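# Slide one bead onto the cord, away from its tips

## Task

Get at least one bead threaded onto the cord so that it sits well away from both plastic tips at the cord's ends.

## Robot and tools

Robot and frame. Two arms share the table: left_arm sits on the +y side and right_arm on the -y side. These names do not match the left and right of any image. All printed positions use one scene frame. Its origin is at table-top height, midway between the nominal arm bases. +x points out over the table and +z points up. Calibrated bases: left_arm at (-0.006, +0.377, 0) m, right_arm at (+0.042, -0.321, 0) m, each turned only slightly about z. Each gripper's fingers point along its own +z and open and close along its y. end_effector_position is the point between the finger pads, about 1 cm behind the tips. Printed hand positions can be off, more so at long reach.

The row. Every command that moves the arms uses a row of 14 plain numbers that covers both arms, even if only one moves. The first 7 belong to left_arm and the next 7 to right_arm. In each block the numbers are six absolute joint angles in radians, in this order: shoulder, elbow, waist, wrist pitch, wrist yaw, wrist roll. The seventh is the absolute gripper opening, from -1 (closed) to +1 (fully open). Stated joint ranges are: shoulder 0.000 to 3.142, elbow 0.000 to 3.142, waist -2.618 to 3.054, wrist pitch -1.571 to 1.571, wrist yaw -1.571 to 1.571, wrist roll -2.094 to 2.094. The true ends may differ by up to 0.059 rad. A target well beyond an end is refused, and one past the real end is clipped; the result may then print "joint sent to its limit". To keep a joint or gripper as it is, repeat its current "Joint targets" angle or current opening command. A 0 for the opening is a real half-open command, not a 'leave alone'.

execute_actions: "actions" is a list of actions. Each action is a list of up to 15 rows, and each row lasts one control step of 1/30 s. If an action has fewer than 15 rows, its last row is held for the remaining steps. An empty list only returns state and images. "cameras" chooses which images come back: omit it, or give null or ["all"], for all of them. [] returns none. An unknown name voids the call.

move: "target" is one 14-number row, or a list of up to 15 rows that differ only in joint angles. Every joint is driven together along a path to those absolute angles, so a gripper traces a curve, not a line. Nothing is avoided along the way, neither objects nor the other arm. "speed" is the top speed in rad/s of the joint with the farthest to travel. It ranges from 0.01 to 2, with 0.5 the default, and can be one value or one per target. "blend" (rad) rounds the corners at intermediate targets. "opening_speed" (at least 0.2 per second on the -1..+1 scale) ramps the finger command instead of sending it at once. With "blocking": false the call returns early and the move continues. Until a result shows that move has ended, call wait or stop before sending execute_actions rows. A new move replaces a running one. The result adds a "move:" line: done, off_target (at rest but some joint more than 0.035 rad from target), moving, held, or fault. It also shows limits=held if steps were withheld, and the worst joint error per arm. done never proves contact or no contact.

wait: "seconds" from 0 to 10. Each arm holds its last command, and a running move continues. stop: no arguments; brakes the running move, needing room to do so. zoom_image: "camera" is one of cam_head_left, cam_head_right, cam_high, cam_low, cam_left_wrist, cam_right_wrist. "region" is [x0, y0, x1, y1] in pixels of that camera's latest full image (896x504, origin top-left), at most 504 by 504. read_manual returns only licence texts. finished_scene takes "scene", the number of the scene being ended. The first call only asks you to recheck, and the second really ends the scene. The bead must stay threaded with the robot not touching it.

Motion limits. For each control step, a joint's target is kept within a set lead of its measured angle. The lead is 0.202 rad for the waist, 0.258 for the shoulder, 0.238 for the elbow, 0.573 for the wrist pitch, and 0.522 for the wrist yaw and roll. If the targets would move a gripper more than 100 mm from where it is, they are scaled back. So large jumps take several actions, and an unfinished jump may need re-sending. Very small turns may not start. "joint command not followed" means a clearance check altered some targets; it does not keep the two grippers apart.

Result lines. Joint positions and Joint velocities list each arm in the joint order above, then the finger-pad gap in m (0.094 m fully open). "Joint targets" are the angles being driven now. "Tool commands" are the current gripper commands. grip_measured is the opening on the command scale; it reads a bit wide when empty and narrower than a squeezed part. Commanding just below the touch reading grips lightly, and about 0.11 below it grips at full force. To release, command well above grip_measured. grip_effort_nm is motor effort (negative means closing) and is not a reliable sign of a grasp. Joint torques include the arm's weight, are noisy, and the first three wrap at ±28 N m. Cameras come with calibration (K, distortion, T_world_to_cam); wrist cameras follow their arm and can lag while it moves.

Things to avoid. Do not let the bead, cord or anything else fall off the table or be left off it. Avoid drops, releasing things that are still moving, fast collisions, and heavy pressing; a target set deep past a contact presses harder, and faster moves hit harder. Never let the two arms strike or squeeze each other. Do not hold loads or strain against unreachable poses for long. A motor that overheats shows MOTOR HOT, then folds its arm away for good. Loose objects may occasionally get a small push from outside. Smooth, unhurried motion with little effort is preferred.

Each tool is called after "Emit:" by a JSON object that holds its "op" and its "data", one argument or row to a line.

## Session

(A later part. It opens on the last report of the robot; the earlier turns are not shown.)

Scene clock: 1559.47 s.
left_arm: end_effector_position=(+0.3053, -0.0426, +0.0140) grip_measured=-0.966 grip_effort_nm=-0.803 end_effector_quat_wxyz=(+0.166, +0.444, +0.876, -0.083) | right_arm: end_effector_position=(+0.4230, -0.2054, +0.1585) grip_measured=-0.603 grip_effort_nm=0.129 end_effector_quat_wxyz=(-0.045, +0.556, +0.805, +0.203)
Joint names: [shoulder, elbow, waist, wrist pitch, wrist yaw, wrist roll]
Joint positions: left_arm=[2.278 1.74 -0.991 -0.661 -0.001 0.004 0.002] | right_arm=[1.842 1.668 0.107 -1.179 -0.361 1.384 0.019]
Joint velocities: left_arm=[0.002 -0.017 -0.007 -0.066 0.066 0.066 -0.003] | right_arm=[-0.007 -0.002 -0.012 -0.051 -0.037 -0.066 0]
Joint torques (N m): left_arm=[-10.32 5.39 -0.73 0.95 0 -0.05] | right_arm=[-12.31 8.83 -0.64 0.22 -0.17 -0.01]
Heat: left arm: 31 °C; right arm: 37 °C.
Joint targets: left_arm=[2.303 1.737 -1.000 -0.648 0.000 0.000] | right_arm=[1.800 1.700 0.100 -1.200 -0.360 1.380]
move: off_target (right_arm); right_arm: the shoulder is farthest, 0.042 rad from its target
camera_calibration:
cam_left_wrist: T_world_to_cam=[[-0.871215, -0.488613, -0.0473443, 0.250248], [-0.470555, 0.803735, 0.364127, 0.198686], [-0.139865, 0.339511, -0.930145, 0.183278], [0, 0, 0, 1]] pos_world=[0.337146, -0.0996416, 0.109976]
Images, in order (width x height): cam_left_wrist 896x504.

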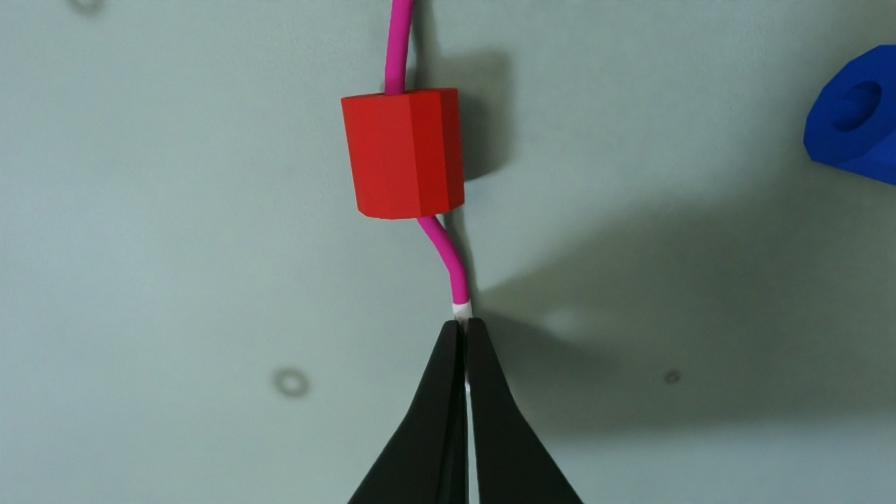

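Emit:
{"op": "move", "data": {
  "target": [2.24,1.93,-1.000,-0.80,0,0,-0.97,1.8,1.70,0.10,-1.2,-0.360,1.38,-0.6],
  "speed": 0.12
}}

Emit:
{"op": "zoom_image", "data": {
  "camera": "cam_low",
  "region": [240, 235, 400, 335]
}}

Scene clock: 1566.50 s.
left_arm: end_effector_position=(+0.3140, -0.0543, +0.0559) grip_measured=-0.971 grip_effort_nm=0.032 end_effector_quat_wxyz=(+0.177, +0.443, +0.874, -0.088) | right_arm: end_effector_position=(+0.4230, -0.2054, +0.1585) grip_measured=-0.603 grip_effort_nm=0.139 end_effector_quat_wxyz=(-0.045, +0.556, +0.805, +0.203)
Joint names: [shoulder, elbow, waist, wrist pitch, wrist yaw, wrist roll]
Joint positions: left_arm=[2.278 1.901 -0.991 -0.796 -0.001 0.004 0.001] | right_arm=[1.842 1.668 0.107 -1.179 -0.361 1.384 0.019]
Joint velocities: left_arm=[-0.007 -0.022 0.007 0.007 -0.007 0.037 0] | right_arm=[-0.017 0.002 0.012 0.095 -0.022 0.007 0.001]
Joint torques (N m): left_arm=[-15.91 8.1 -0.72 0.84 -0.01 -0.06] | right_arm=[-12.29 8.87 -0.61 0.23 -0.17 -0.02]
Heat: left arm: 31 °C; right arm: 37 °C.
Joint targets: left_arm=[2.240 1.930 -1.000 -0.800 0.000 0.000] | right_arm=[1.800 1.700 0.100 -1.200 -0.360 1.380]
move: off_target (left_arm, right_arm); left_arm: the shoulder is farthest, 0.038 rad from its target; right_arm: the shoulder is farthest, 0.042 rad from its target
camera_calibration:
cam_left_wrist: T_world_to_cam=[[-0.870472, -0.489619, -0.050515, 0.253941], [-0.475905, 0.810976, 0.340342, 0.200353], [-0.125671, 0.320298, -0.938944, 0.222446], [0, 0, 0, 1]] pos_world=[0.344353, -0.109396, 0.153504]
cam_right_wrist: T_world_to_cam=[[-0.946535, -0.209116, -0.245644, 0.398289], [-0.312875, 0.409518, 0.856974, 0.105785], [-0.0786116, 0.888012, -0.453051, 0.403399], [0, 0, 0, 1]] pos_world=[0.441803, -0.318255, 0.189943]

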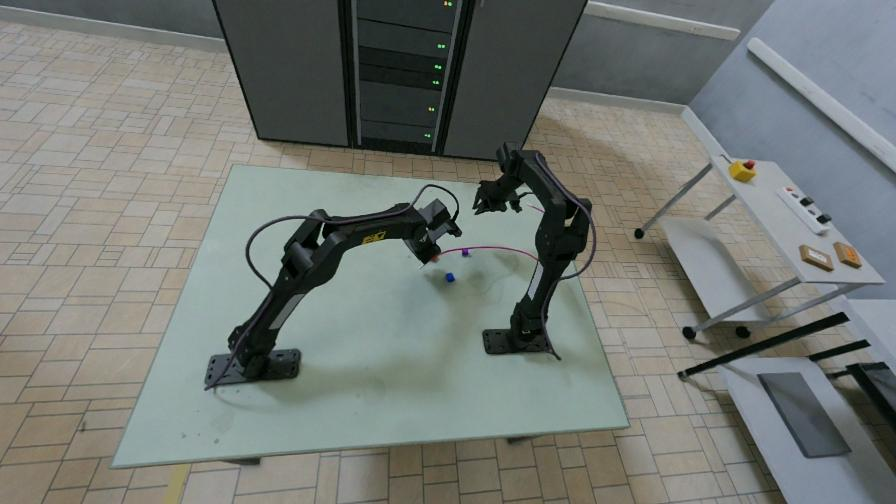

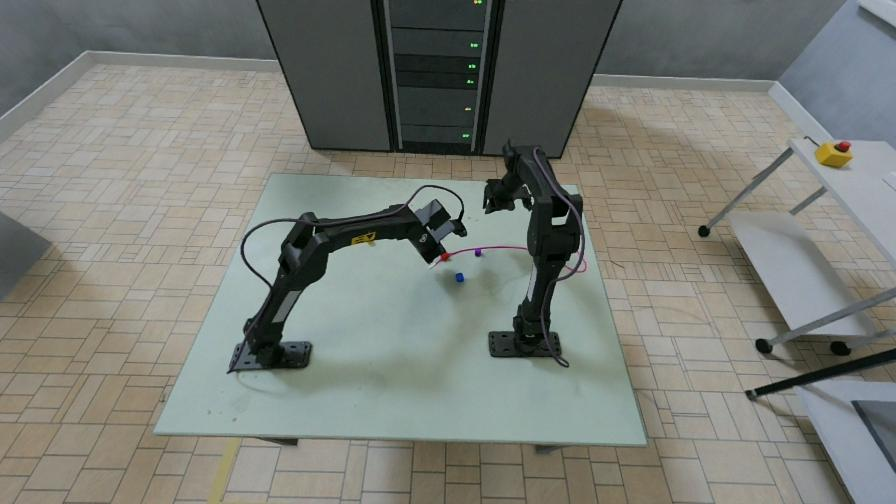

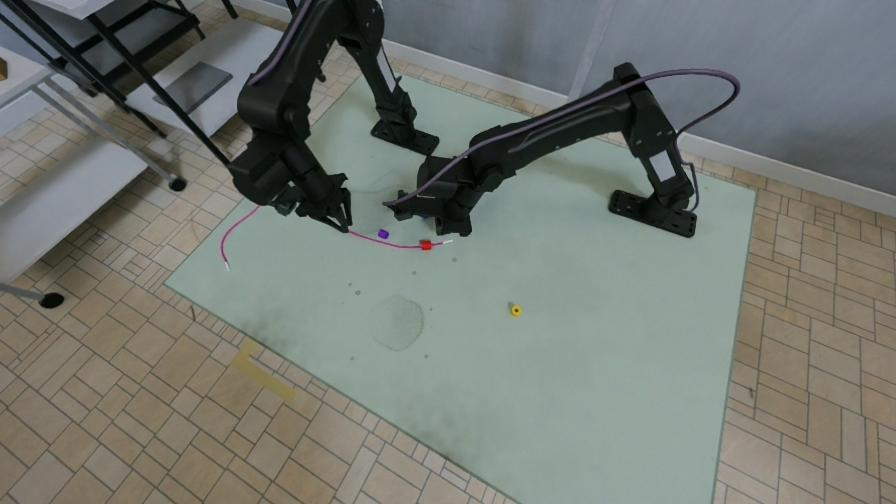

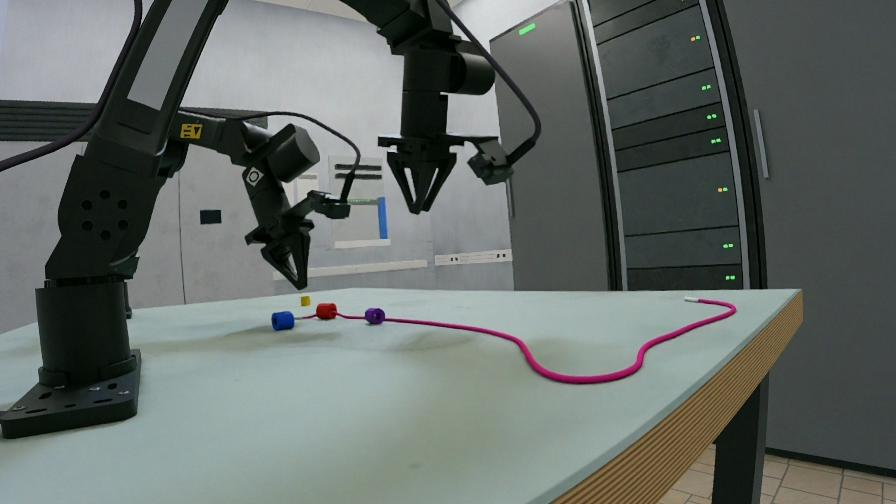

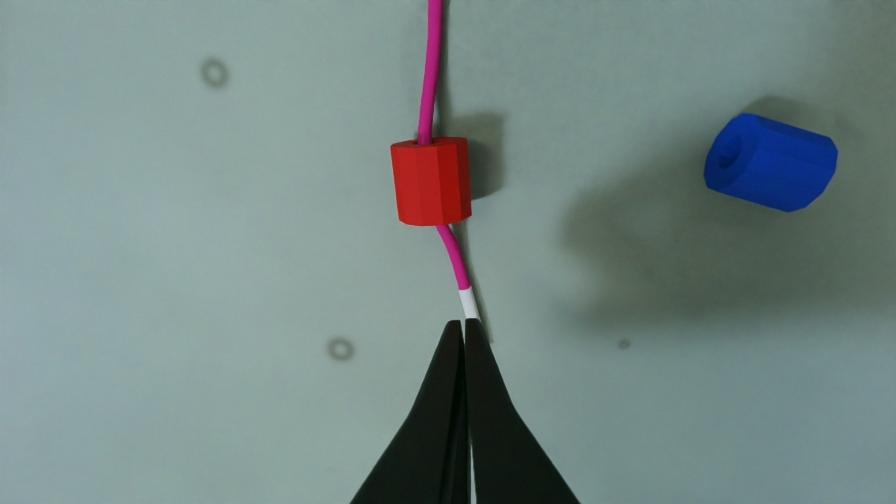

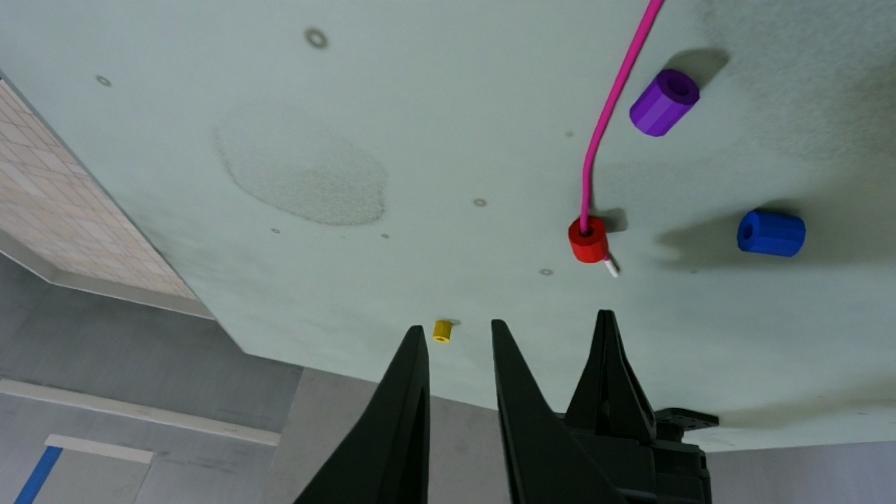

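Scaled by 3.150 from the camera's 896x504 image, which has a finer 1280x720 frame.

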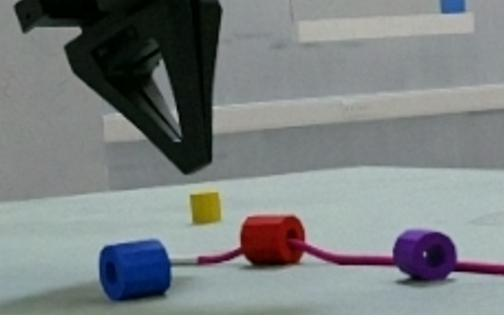

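Emit:
{"op": "move", "data": {
  "target": [2.303,1.76,-1.000,-0.663,0,0,-0.65,1.8,1.70,0.10,-1.2,-0.360,1.38,-0.6],
  "speed": 0.15,
  "cameras": []
}}

Emit:
{"op": "move", "data": {
  "target": [2.305,1.727,-1.000,-0.643,0,0,-0.65,1.8,1.70,0.10,-1.2,-0.360,1.38,-0.6],
  "speed": 0.06,
  "cameras": ["cam_low","cam_left_wrist"]
}}

Emit:
{"op": "zoom_image", "data": {
  "camera": "cam_low",
  "region": [260, 285, 360, 335]
}}

Scene clock: 1577.70 s.
left_arm: end_effector_position=(+0.3067, -0.0445, +0.0199) grip_measured=-0.652 grip_effort_nm=0.100 end_effector_quat_wxyz=(+0.167, +0.444, +0.876, -0.083) | right_arm: end_effector_position=(+0.4230, -0.2054, +0.1585) grip_measured=-0.603 grip_effort_nm=0.129 end_effector_quat_wxyz=(-0.045, +0.556, +0.805, +0.203)
Joint names: [shoulder, elbow, waist, wrist pitch, wrist yaw, wrist roll]
Joint positions: left_arm=[2.278 1.764 -0.991 -0.681 -0.001 0.004 0.016] | right_arm=[1.842 1.668 0.107 -1.179 -0.361 1.384 0.019]
Joint velocities: left_arm=[-0.017 -0.002 0.007 -0.037 -0.037 0.007 0] | right_arm=[-0.012 -0.007 -0.017 -0.007 0.007 0.007 0]
Joint torques (N m): left_arm=[-10.37 5.42 -0.72 1.01 -0.01 -0.06] | right_arm=[-12.29 8.8 -0.61 0.23 -0.19 -0.03]
Heat: left arm: 31 °C; right arm: 37 °C.
Joint targets: left_arm=[2.303 1.760 -1.000 -0.663 0.000 0.000] | right_arm=[1.800 1.700 0.100 -1.200 -0.360 1.380]
move: off_target (right_arm); right_arm: the shoulder is farthest, 0.042 rad from its target
No camera images: "cameras" was empty.

Scene clock: 1578.60 s.
left_arm: end_effector_position=(+0.3047, -0.0417, +0.0127) grip_measured=-0.652 grip_effort_nm=0.100 end_effector_quat_wxyz=(+0.164, +0.445, +0.877, -0.082) | right_arm: end_effector_position=(+0.4230, -0.2054, +0.1585) grip_measured=-0.603 grip_effort_nm=0.134 end_effector_quat_wxyz=(-0.045, +0.556, +0.805, +0.203)
Joint names: [shoulder, elbow, waist, wrist pitch, wrist yaw, wrist roll]
Joint positions: left_arm=[2.278 1.736 -0.991 -0.659 -0.001 0.004 0.016] | right_arm=[1.842 1.668 0.107 -1.179 -0.361 1.384 0.019]
Joint velocities: left_arm=[0.017 0.002 -0.007 -0.037 -0.007 -0.037 0] | right_arm=[-0.012 0.007 -0.007 -0.007 -0.007 -0.037 0.001]
Joint torques (N m): left_arm=[-10.14 4.9 -0.72 1.02 0 -0.05] | right_arm=[-12.33 8.76 -0.55 0.23 -0.19 -0.03]
Heat: left arm: 31 °C; right arm: 37 °C.
Joint targets: left_arm=[2.305 1.727 -1.000 -0.643 0.000 0.000] | right_arm=[1.800 1.700 0.100 -1.200 -0.360 1.380]
move: off_target (right_arm); right_arm: the shoulder is farthest, 0.042 rad from its target
camera_calibration:
cam_left_wrist: T_world_to_cam=[[-0.871301, -0.488497, -0.0469636, 0.250086], [-0.469892, 0.802837, 0.366952, 0.197935], [-0.141551, 0.341793, -0.929054, 0.182314], [0, 0, 0, 1]] pos_world=[0.336714, -0.099057, 0.108492]
Images, in order (width x height): cam_low 896x504, cam_left_wrist 896x504.

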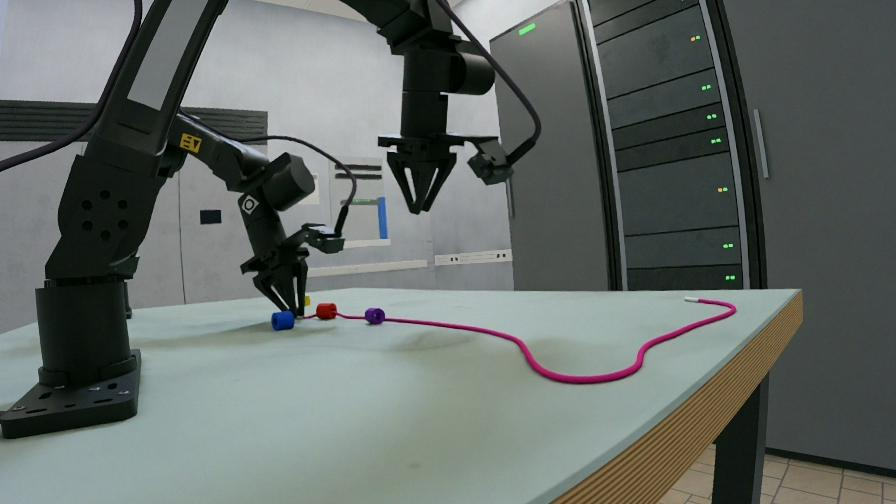

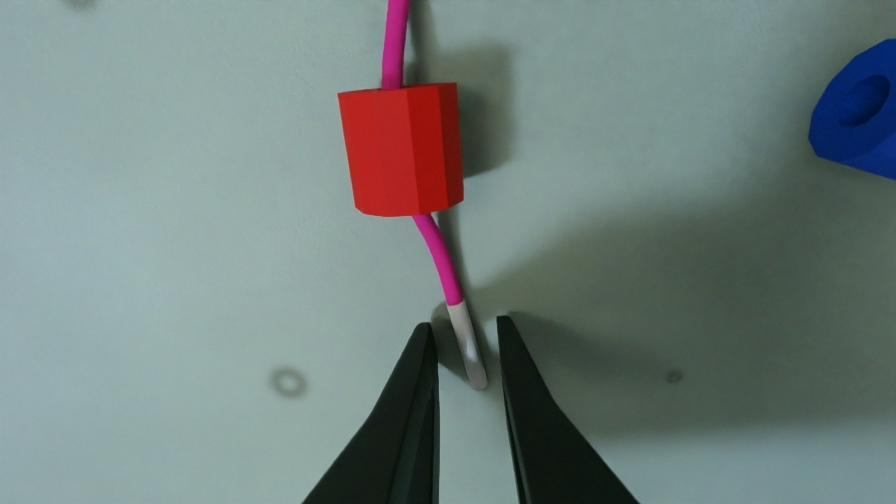

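Scaled by 5.040 from the camera's 896x504 image, which has a finer 1280x720 frame.

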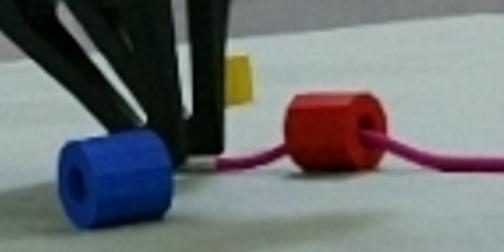

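Lower ~2.5 mm more, then close.

Emit:
{"op": "move", "data": {
  "target": [2.307,1.713,-1.000,-0.634,0,0,-0.65,1.8,1.70,0.10,-1.2,-0.360,1.38,-0.6],
  "speed": 0.06,
  "cameras": []
}}

Emit:
{"op": "move", "data": {
  "target": [2.307,1.713,-1.000,-0.634,0,0,-0.97,1.8,1.70,0.10,-1.2,-0.360,1.38,-0.6],
  "opening_speed": 0.3,
  "cameras": ["cam_left_wrist"]
}}

Emit:
{"op": "zoom_image", "data": {
  "camera": "cam_left_wrist",
  "region": [380, 200, 580, 400]
}}

Scene clock: 1587.40 s.
left_arm: end_effector_position=(+0.3055, -0.0428, +0.0120) grip_measured=-0.652 grip_effort_nm=0.090 end_effector_quat_wxyz=(+0.168, +0.444, +0.876, -0.084) | right_arm: end_effector_position=(+0.4230, -0.2054, +0.1585) grip_measured=-0.603 grip_effort_nm=0.134 end_effector_quat_wxyz=(-0.045, +0.556, +0.805, +0.203)
Joint names: [shoulder, elbow, waist, wrist pitch, wrist yaw, wrist roll]
Joint positions: left_arm=[2.278 1.731 -0.991 -0.646 -0.001 0.004 0.016] | right_arm=[1.842 1.668 0.107 -1.179 -0.361 1.384 0.019]
Joint velocities: left_arm=[-0.007 -0.002 -0.002 0.095 0.022 -0.007 0] | right_arm=[0.007 -0.012 -0.007 -0.007 -0.007 0.051 0.001]
Joint torques (N m): left_arm=[-9.98 4.42 -0.72 0.97 -0.01 -0.06] | right_arm=[-12.3 8.81 -0.62 0.23 -0.19 -0.03]
Heat: left arm: 31 °C; right arm: 37 °C.
Joint targets: left_arm=[2.307 1.713 -1.000 -0.634 0.000 0.000] | right_arm=[1.800 1.700 0.100 -1.200 -0.360 1.380]
move: off_target (right_arm); right_arm: the shoulder is farthest, 0.042 rad from its target
No camera images: "cameras" was empty.

Scene clock: 1588.80 s.
left_arm: end_effector_position=(+0.3072, -0.0445, +0.0124) grip_measured=-0.966 grip_effort_nm=-0.969 end_effector_quat_wxyz=(+0.173, +0.444, +0.875, -0.085) | right_arm: end_effector_position=(+0.4230, -0.2054, +0.1585) grip_measured=-0.603 grip_effort_nm=0.129 end_effector_quat_wxyz=(-0.045, +0.556, +0.805, +0.203)
Joint names: [shoulder, elbow, waist, wrist pitch, wrist yaw, wrist roll]
Joint positions: left_arm=[2.278 1.728 -0.991 -0.632 -0.003 0.004 0.002] | right_arm=[1.842 1.668 0.107 -1.179 -0.361 1.384 0.019]
Joint velocities: left_arm=[-0.012 -0.007 0.022 0.022 0.037 0.007 -0.002] | right_arm=[-0.012 -0.012 -0.017 0.022 -0.007 -0.022 0]
Joint torques (N m): left_arm=[-9.99 4.56 -0.72 0.85 0.01 -0.05] | right_arm=[-12.25 8.79 -0.65 0.23 -0.17 -0.02]
Heat: left arm: 30 °C; right arm: 37 °C.
Joint targets: left_arm=[2.307 1.713 -1.000 -0.634 0.000 0.000] | right_arm=[1.800 1.700 0.100 -1.200 -0.360 1.380]
move: off_target (right_arm); right_arm: the shoulder is farthest, 0.042 rad from its target
camera_calibration:
cam_left_wrist: T_world_to_cam=[[-0.870256, -0.489912, -0.0513879, 0.250606], [-0.475168, 0.807373, 0.349807, 0.203445], [-0.129886, 0.32884, -0.935411, 0.179238], [0, 0, 0, 1]] pos_world=[0.338043, -0.100422, 0.109373]
Images, in order (width x height): cam_left_wrist 896x504.

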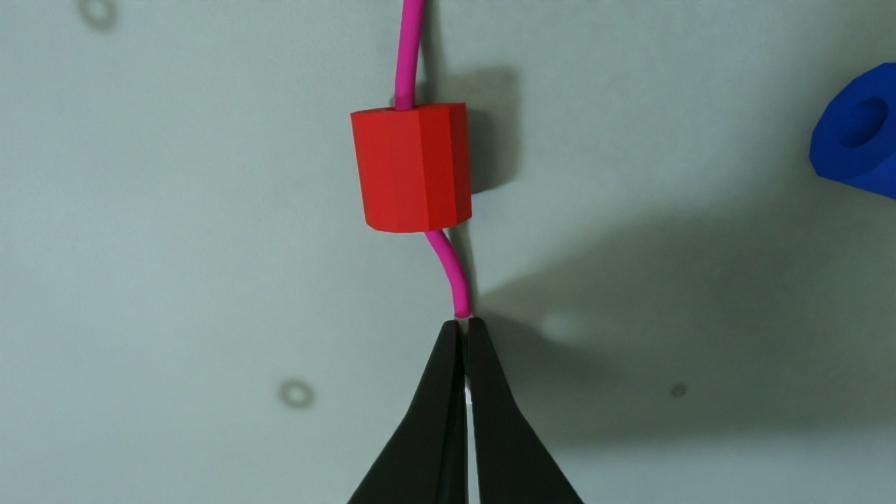

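Scaled by 2.520 from the camera's 896x504 image, which has a finer 1280x720 frame.

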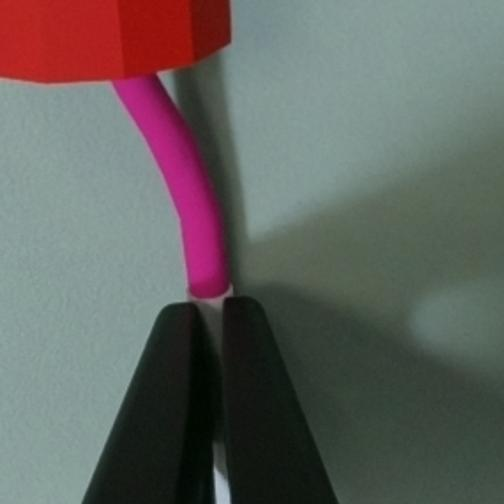

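Emit:
{"op": "move", "data": {
  "target": [2.27,1.83,-1.000,-0.72,0,0,-0.99,1.8,1.70,0.10,-1.2,-0.360,1.38,-0.6],
  "speed": 0.06,
  "cameras": ["cam_low","cam_left_wrist"]
}}

Emit:
{"op": "zoom_image", "data": {
  "camera": "cam_low",
  "region": [260, 275, 360, 335]
}}

Scene clock: 1595.67 s.
left_arm: end_effector_position=(+0.3087, -0.0465, +0.0291) grip_measured=-0.971 grip_effort_nm=-1.023 end_effector_quat_wxyz=(+0.168, +0.444, +0.876, -0.083) | right_arm: end_effector_position=(+0.4230, -0.2054, +0.1585) grip_measured=-0.603 grip_effort_nm=0.129 end_effector_quat_wxyz=(-0.045, +0.556, +0.805, +0.203)
Joint names: [shoulder, elbow, waist, wrist pitch, wrist yaw, wrist roll]
Joint positions: left_arm=[2.278 1.801 -0.991 -0.716 -0.003 0.004 0.001] | right_arm=[1.842 1.668 0.107 -1.179 -0.361 1.384 0.019]
Joint velocities: left_arm=[0.002 -0.012 -0.017 0.022 0.051 -0.125 0] | right_arm=[0.002 -0.002 -0.007 0.022 -0.037 0.022 -0.001]
Joint torques (N m): left_arm=[-13.14 8.03 -0.72 0.81 0.01 -0.05] | right_arm=[-12.26 8.85 -0.58 0.24 -0.19 -0.04]
Heat: left arm: 30 °C; right arm: 37 °C.
Joint targets: left_arm=[2.270 1.830 -1.000 -0.720 0.000 0.000] | right_arm=[1.800 1.700 0.100 -1.200 -0.360 1.380]
move: off_target (right_arm); right_arm: the shoulder is farthest, 0.042 rad from its target
camera_calibration:
cam_left_wrist: T_world_to_cam=[[-0.870578, -0.489476, -0.0500705, 0.251853], [-0.472916, 0.804325, 0.359739, 0.198805], [-0.135811, 0.33686, -0.931708, 0.197808], [0, 0, 0, 1]] pos_world=[0.340141, -0.103261, 0.125392]
Images, in order (width x height): cam_low 896x504, cam_left_wrist 896x504.

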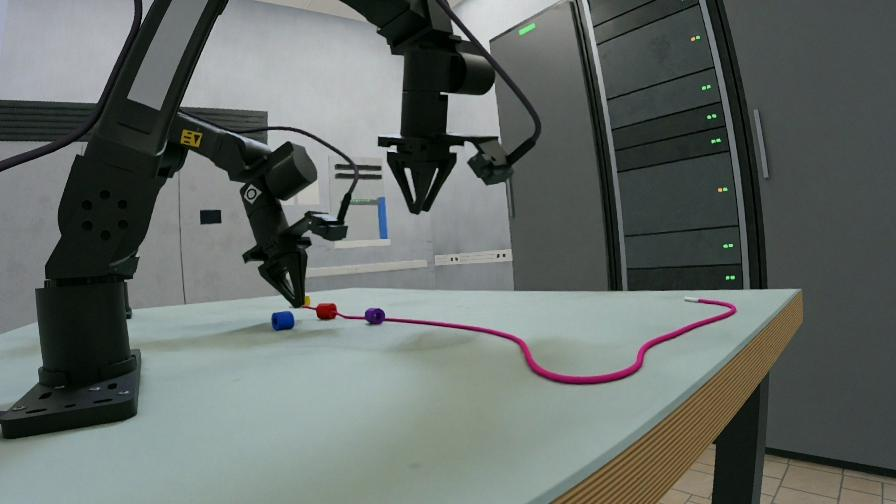

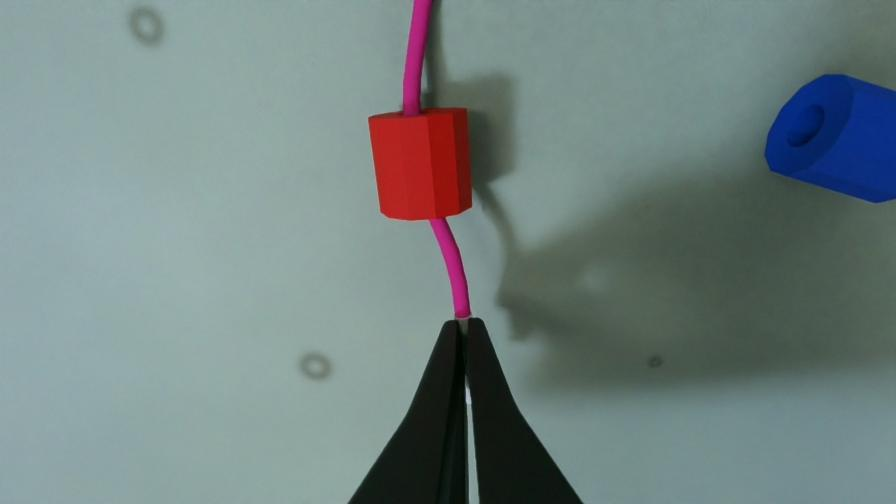

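Scaled by 5.040 from the camera's 896x504 image, which has a finer 1280x720 frame.

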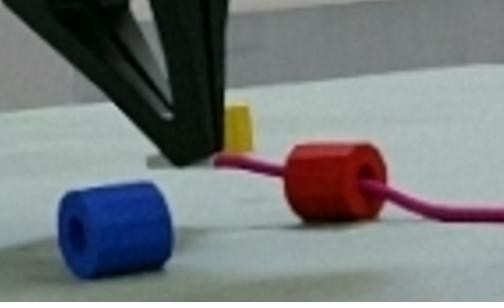

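Emit:
{"op": "move", "data": {
  "target": [2.20,2.00,-1.000,-0.9,0,0,-0.99,1.8,1.70,0.10,-1.2,-0.360,1.38,-0.6],
  "speed": 0.12,
  "cameras": ["cam_low","cam_left_wrist"]
}}

Emit:
{"op": "zoom_image", "data": {
  "camera": "cam_low",
  "region": [240, 245, 400, 335]
}}

Scene clock: 1604.13 s.
left_arm: end_effector_position=(+0.3119, -0.0509, +0.0824) grip_measured=-0.971 grip_effort_nm=-1.028 end_effector_quat_wxyz=(+0.174, +0.443, +0.875, -0.086) | right_arm: end_effector_position=(+0.4230, -0.2054, +0.1585) grip_measured=-0.603 grip_effort_nm=0.134 end_effector_quat_wxyz=(-0.045, +0.556, +0.805, +0.203)
Joint names: [shoulder, elbow, waist, wrist pitch, wrist yaw, wrist roll]
Joint positions: left_arm=[2.256 1.972 -0.991 -0.896 -0.003 0.004 0.001] | right_arm=[1.842 1.668 0.107 -1.179 -0.361 1.384 0.019]
Joint velocities: left_arm=[-0.012 0.007 -0.017 0.022 -0.022 -0.037 0] | right_arm=[-0.007 -0.007 -0.007 0.022 0.051 0.007 0]
Joint torques (N m): left_arm=[-17.4 8.02 -0.72 0.83 0.01 -0.05] | right_arm=[-12.29 8.79 -0.64 0.22 -0.19 -0.03]
Heat: left arm: 31 °C; right arm: 37 °C.
Joint targets: left_arm=[2.200 2.000 -1.000 -0.900 0.000 0.000] | right_arm=[1.800 1.700 0.100 -1.200 -0.360 1.380]
move: off_target (left_arm, right_arm); left_arm: the shoulder is farthest, 0.056 rad from its target; right_arm: the shoulder is farthest, 0.042 rad from its target
camera_calibration:
cam_left_wrist: T_world_to_cam=[[-0.870163, -0.490039, -0.0517632, 0.255186], [-0.475799, 0.808228, 0.346962, 0.186869], [-0.128188, 0.326543, -0.93645, 0.246937], [0, 0, 0, 1]] pos_world=[0.34262, -0.106617, 0.179617]
Images, in order (width x height): cam_low 896x504, cam_left_wrist 896x504.

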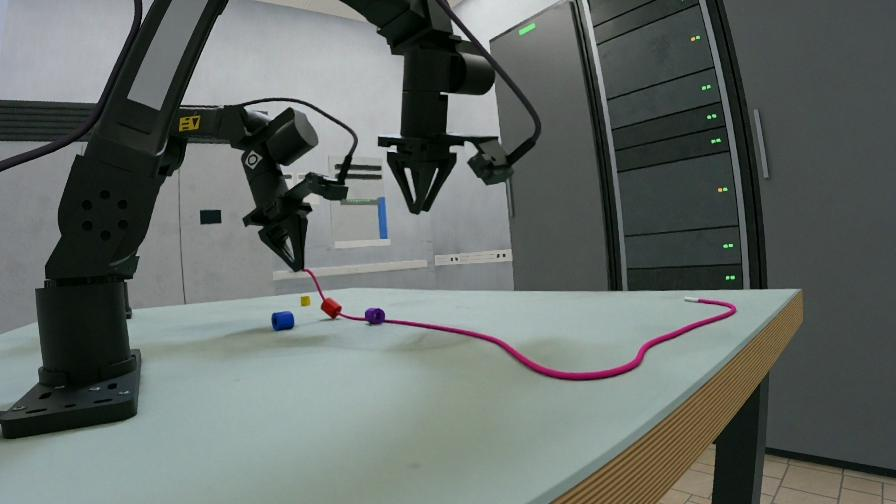

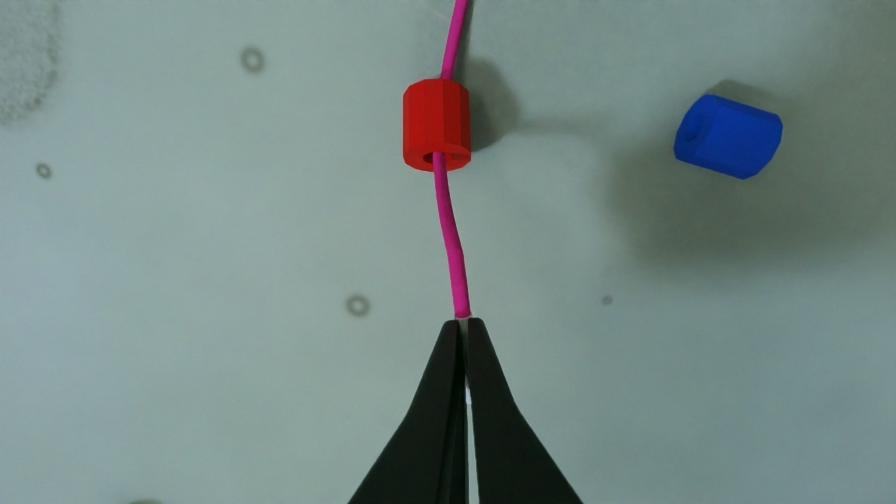

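Scaled by 3.150 from the camera's 896x504 image, which has a finer 1280x720 frame.

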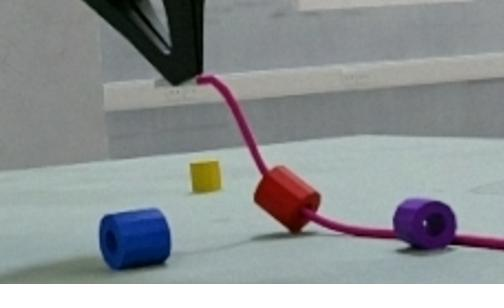

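Emit:
{"op": "move", "data": {
  "target": [
    [2.10,2.02,-1.000,-1.0,0,0,-0.99,1.8,1.70,0.10,-1.2,-0.360,1.38,-0.6],
    [2.02,1.65,-1.000,-0.78,0,0,-0.99,1.8,1.70,0.10,-1.2,-0.360,1.38,-0.6],
    [1.995,1.385,-1.000,-0.56,0,0,-0.99,1.8,1.70,0.10,-1.2,-0.360,1.38,-0.6]
  ],
  "speed": 0.15,
  "blend": 0.03
}}

Emit:
{"op": "zoom_image", "data": {
  "camera": "cam_low",
  "region": [240, 245, 400, 335]
}}

Scene clock: 1620.40 s.
left_arm: end_effector_position=(+0.2640, +0.0141, +0.0154) grip_measured=-0.971 grip_effort_nm=-1.028 end_effector_quat_wxyz=(+0.149, +0.446, +0.880, -0.073) | right_arm: end_effector_position=(+0.4230, -0.2054, +0.1585) grip_measured=-0.603 grip_effort_nm=0.134 end_effector_quat_wxyz=(-0.045, +0.556, +0.805, +0.203)
Joint names: [shoulder, elbow, waist, wrist pitch, wrist yaw, wrist roll]
Joint positions: left_arm=[2.049 1.389 -0.991 -0.578 -0.003 0.004 0.001] | right_arm=[1.842 1.668 0.107 -1.179 -0.361 1.384 0.019]
Joint velocities: left_arm=[-0.022 0.007 0.007 -0.007 0.037 -0.007 0] | right_arm=[-0.007 -0.007 -0.007 0.037 -0.022 0.007 0]
Joint torques (N m): left_arm=[-15.09 5.09 -0.73 0.94 0.01 -0.05] | right_arm=[-12.25 8.83 -0.57 0.23 -0.2 -0.02]
Heat: left arm: 33 °C; right arm: 37 °C.
Joint targets: left_arm=[1.995 1.385 -1.000 -0.560 0.000 0.000] | right_arm=[1.800 1.700 0.100 -1.200 -0.360 1.380]
move: off_target (left_arm, right_arm); left_arm: the shoulder is farthest, 0.054 rad from its target; right_arm: the shoulder is farthest, 0.042 rad from its target
camera_calibration:
cam_left_wrist: T_world_to_cam=[[-0.871832, -0.487778, -0.0445059, 0.242085], [-0.462829, 0.790671, 0.400784, 0.13081], [-0.160304, 0.370015, -0.915091, 0.164287], [0, 0, 0, 1]] pos_world=[0.297936, -0.0461327, 0.108685]
cam_right_wrist: T_world_to_cam=[[-0.946535, -0.209116, -0.245644, 0.398289], [-0.312875, 0.409518, 0.856974, 0.105785], [-0.0786116, 0.888012, -0.453051, 0.403399], [0, 0, 0, 1]] pos_world=[0.441803, -0.318255, 0.189943]

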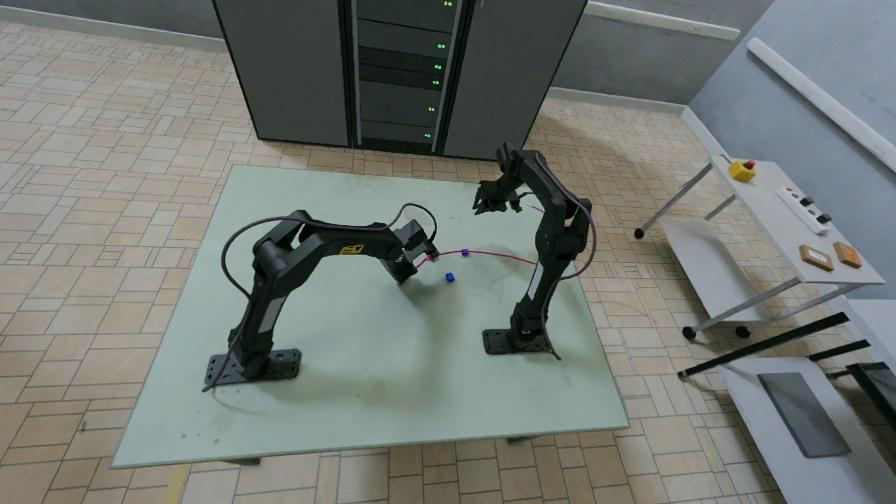

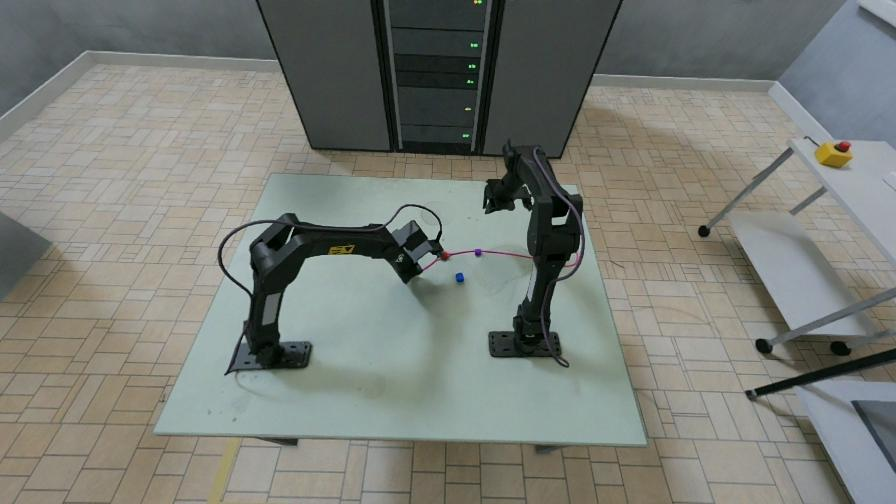

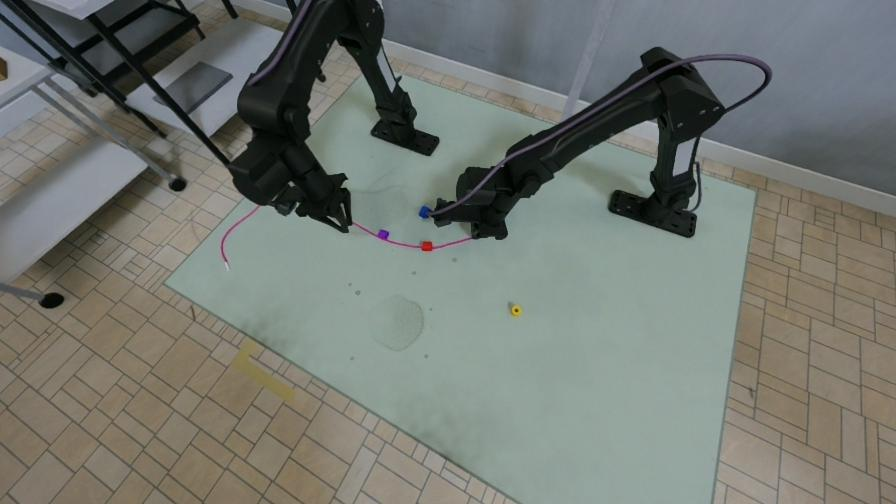

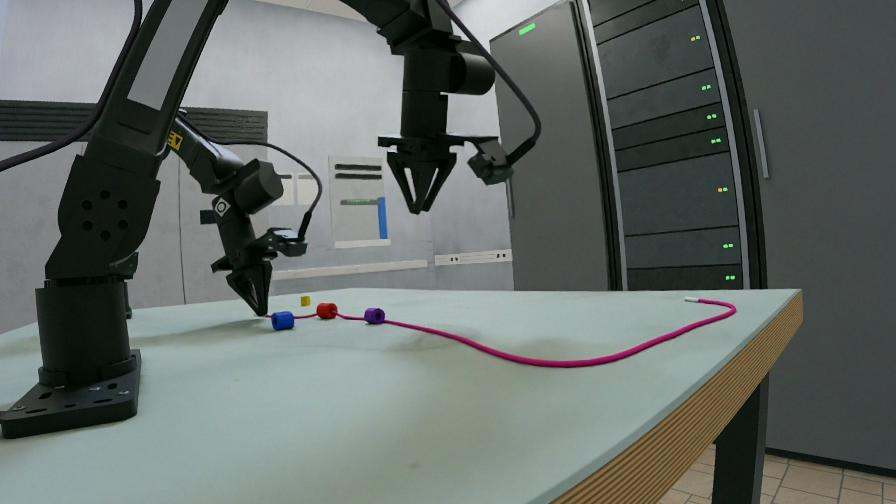

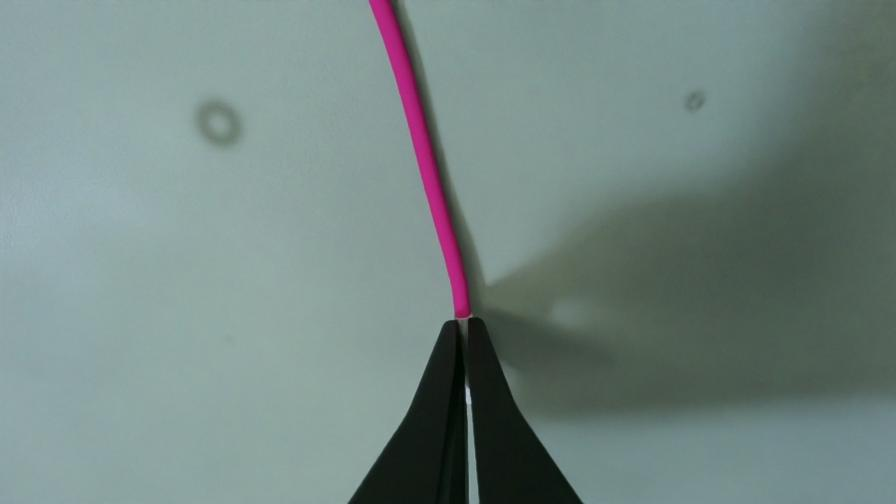

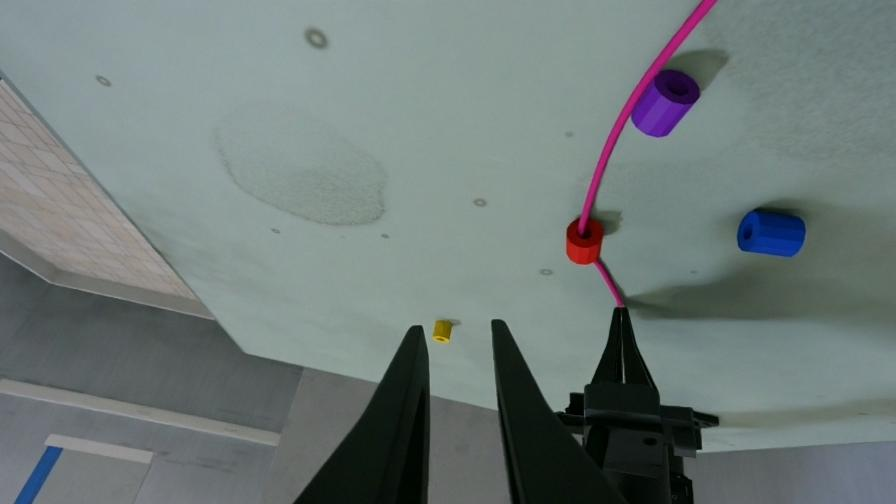

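Scaled by 3.150 from the camera's 896x504 image, which has a finer 1280x720 frame.

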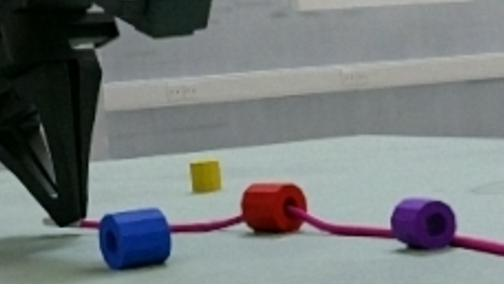

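Emit:
{"op": "move", "data": {
  "target": [1.995,1.385,-1.000,-0.560,0,0,-0.6,1.8,1.70,0.10,-1.2,-0.360,1.38,-0.6],
  "opening_speed": 0.4,
  "cameras": []
}}

Emit:
{"op": "move", "data": {
  "target": [
    [1.95,1.60,-1.000,-0.78,0,0,-0.6,1.8,1.70,0.10,-1.2,-0.360,1.38,-0.6],
    [1.85,1.7,-1.0,-0.98,0,0,-0.6,1.8,1.70,0.10,-1.2,-0.360,1.38,-0.6]
  ],
  "speed": 0.2,
  "cameras": ["cam_low","cam_high"]
}}

Emit:
{"op": "zoom_image", "data": {
  "camera": "cam_low",
  "region": [220, 230, 440, 350]
}}

Emit:
{"op": "zoom_image", "data": {
  "camera": "cam_high",
  "region": [450, 100, 750, 280]
}}

Scene clock: 1651.60 s.
left_arm: end_effector_position=(+0.2641, +0.0138, +0.0154) grip_measured=-0.602 grip_effort_nm=0.100 end_effector_quat_wxyz=(+0.149, +0.446, +0.880, -0.073) | right_arm: end_effector_position=(+0.4230, -0.2054, +0.1585) grip_measured=-0.603 grip_effort_nm=0.129 end_effector_quat_wxyz=(-0.045, +0.556, +0.805, +0.203)
Joint names: [shoulder, elbow, waist, wrist pitch, wrist yaw, wrist roll]
Joint positions: left_arm=[2.049 1.389 -0.991 -0.577 -0.003 0.004 0.019] | right_arm=[1.842 1.668 0.107 -1.179 -0.361 1.384 0.019]
Joint velocities: left_arm=[0.002 0.002 0.012 -0.037 0.037 -0.037 0] | right_arm=[0.002 -0.002 0.007 0.022 0.081 0.037 -0.001]
Joint torques (N m): left_arm=[-15.1 5.11 -0.73 0.95 0.01 -0.06] | right_arm=[-12.25 8.83 -0.53 0.23 -0.19 -0.02]
Heat: left arm: 32 °C; right arm: 37 °C.
Joint targets: left_arm=[1.995 1.385 -1.000 -0.560 0.000 0.000] | right_arm=[1.800 1.700 0.100 -1.200 -0.360 1.380]
move: off_target (left_arm, right_arm); left_arm: the shoulder is farthest, 0.054 rad from its target; right_arm: the shoulder is farthest, 0.042 rad from its target
No camera images: "cameras" was empty.

Scene clock: 1654.37 s.
left_arm: end_effector_position=(+0.2602, +0.0191, +0.1422) grip_measured=-0.602 grip_effort_nm=0.095 end_effector_quat_wxyz=(+0.167, +0.444, +0.876, -0.082) | right_arm: end_effector_position=(+0.4230, -0.2054, +0.1585) grip_measured=-0.603 grip_effort_nm=0.134 end_effector_quat_wxyz=(-0.045, +0.556, +0.805, +0.203)
Joint names: [shoulder, elbow, waist, wrist pitch, wrist yaw, wrist roll]
Joint positions: left_arm=[1.894 1.673 -0.991 -0.976 -0.003 0.004 0.019] | right_arm=[1.842 1.668 0.107 -1.179 -0.361 1.384 0.019]
Joint velocities: left_arm=[0.007 0.002 -0.002 0.007 0.007 -0.037 0.001] | right_arm=[0.012 -0.002 -0.002 0.007 -0.007 0.022 0]
Joint torques (N m): left_arm=[-13.29 7.99 -0.72 0.8 0 -0.05] | right_arm=[-12.27 8.79 -0.55 0.23 -0.19 -0.03]
Heat: left arm: 33 °C; right arm: 38 °C.
Joint targets: left_arm=[1.850 1.700 -1.000 -0.980 0.000 0.000] | right_arm=[1.800 1.700 0.100 -1.200 -0.360 1.380]
move: off_target (left_arm, right_arm); left_arm: the shoulder is farthest, 0.044 rad from its target; right_arm: the shoulder is farthest, 0.042 rad from its target
Images, in order (width x height): cam_high 896x504, cam_low 896x504.

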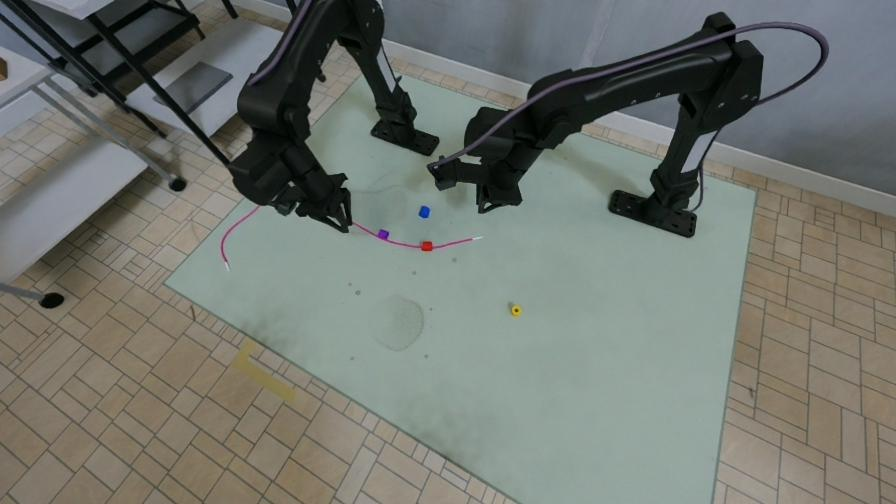

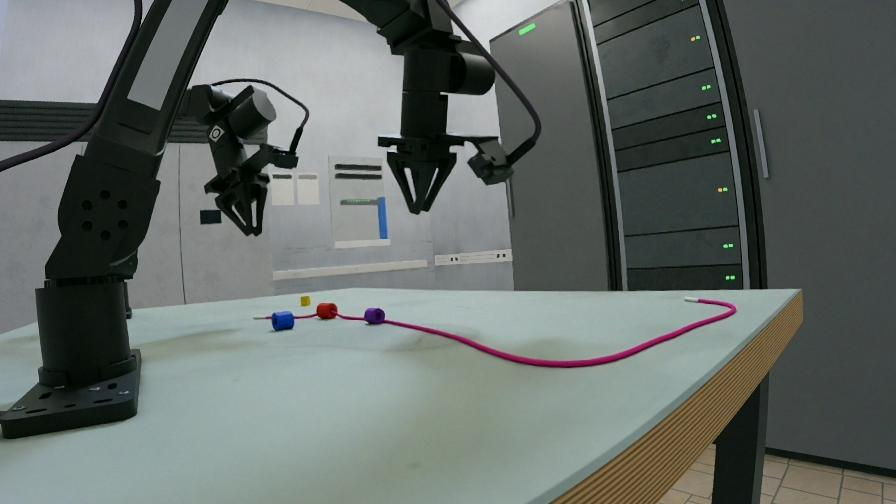

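Scaled by 2.291 from the camera's 896x504 image, which has a finer 1280x720 frame.

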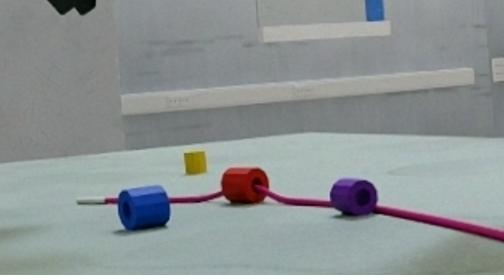

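Scaled by 1.680 from the camera's 896x504 image, which has a finer 1280x720 frame.

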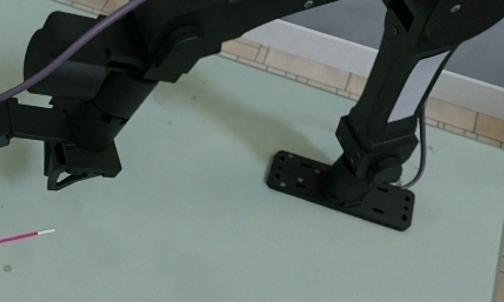

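Threaded.

Emit:
{"op": "finished_scene", "data": {
  "scene": 1
}}

This call ended nothing. Check each condition of the task against the scene as it is now, look again where you are not sure, and mend what is not met. Then call finished_scene again.

Emit:
{"op": "finished_scene", "data": {
  "scene": 1
}}

This call ended nothing: the second call must come in a later reply.


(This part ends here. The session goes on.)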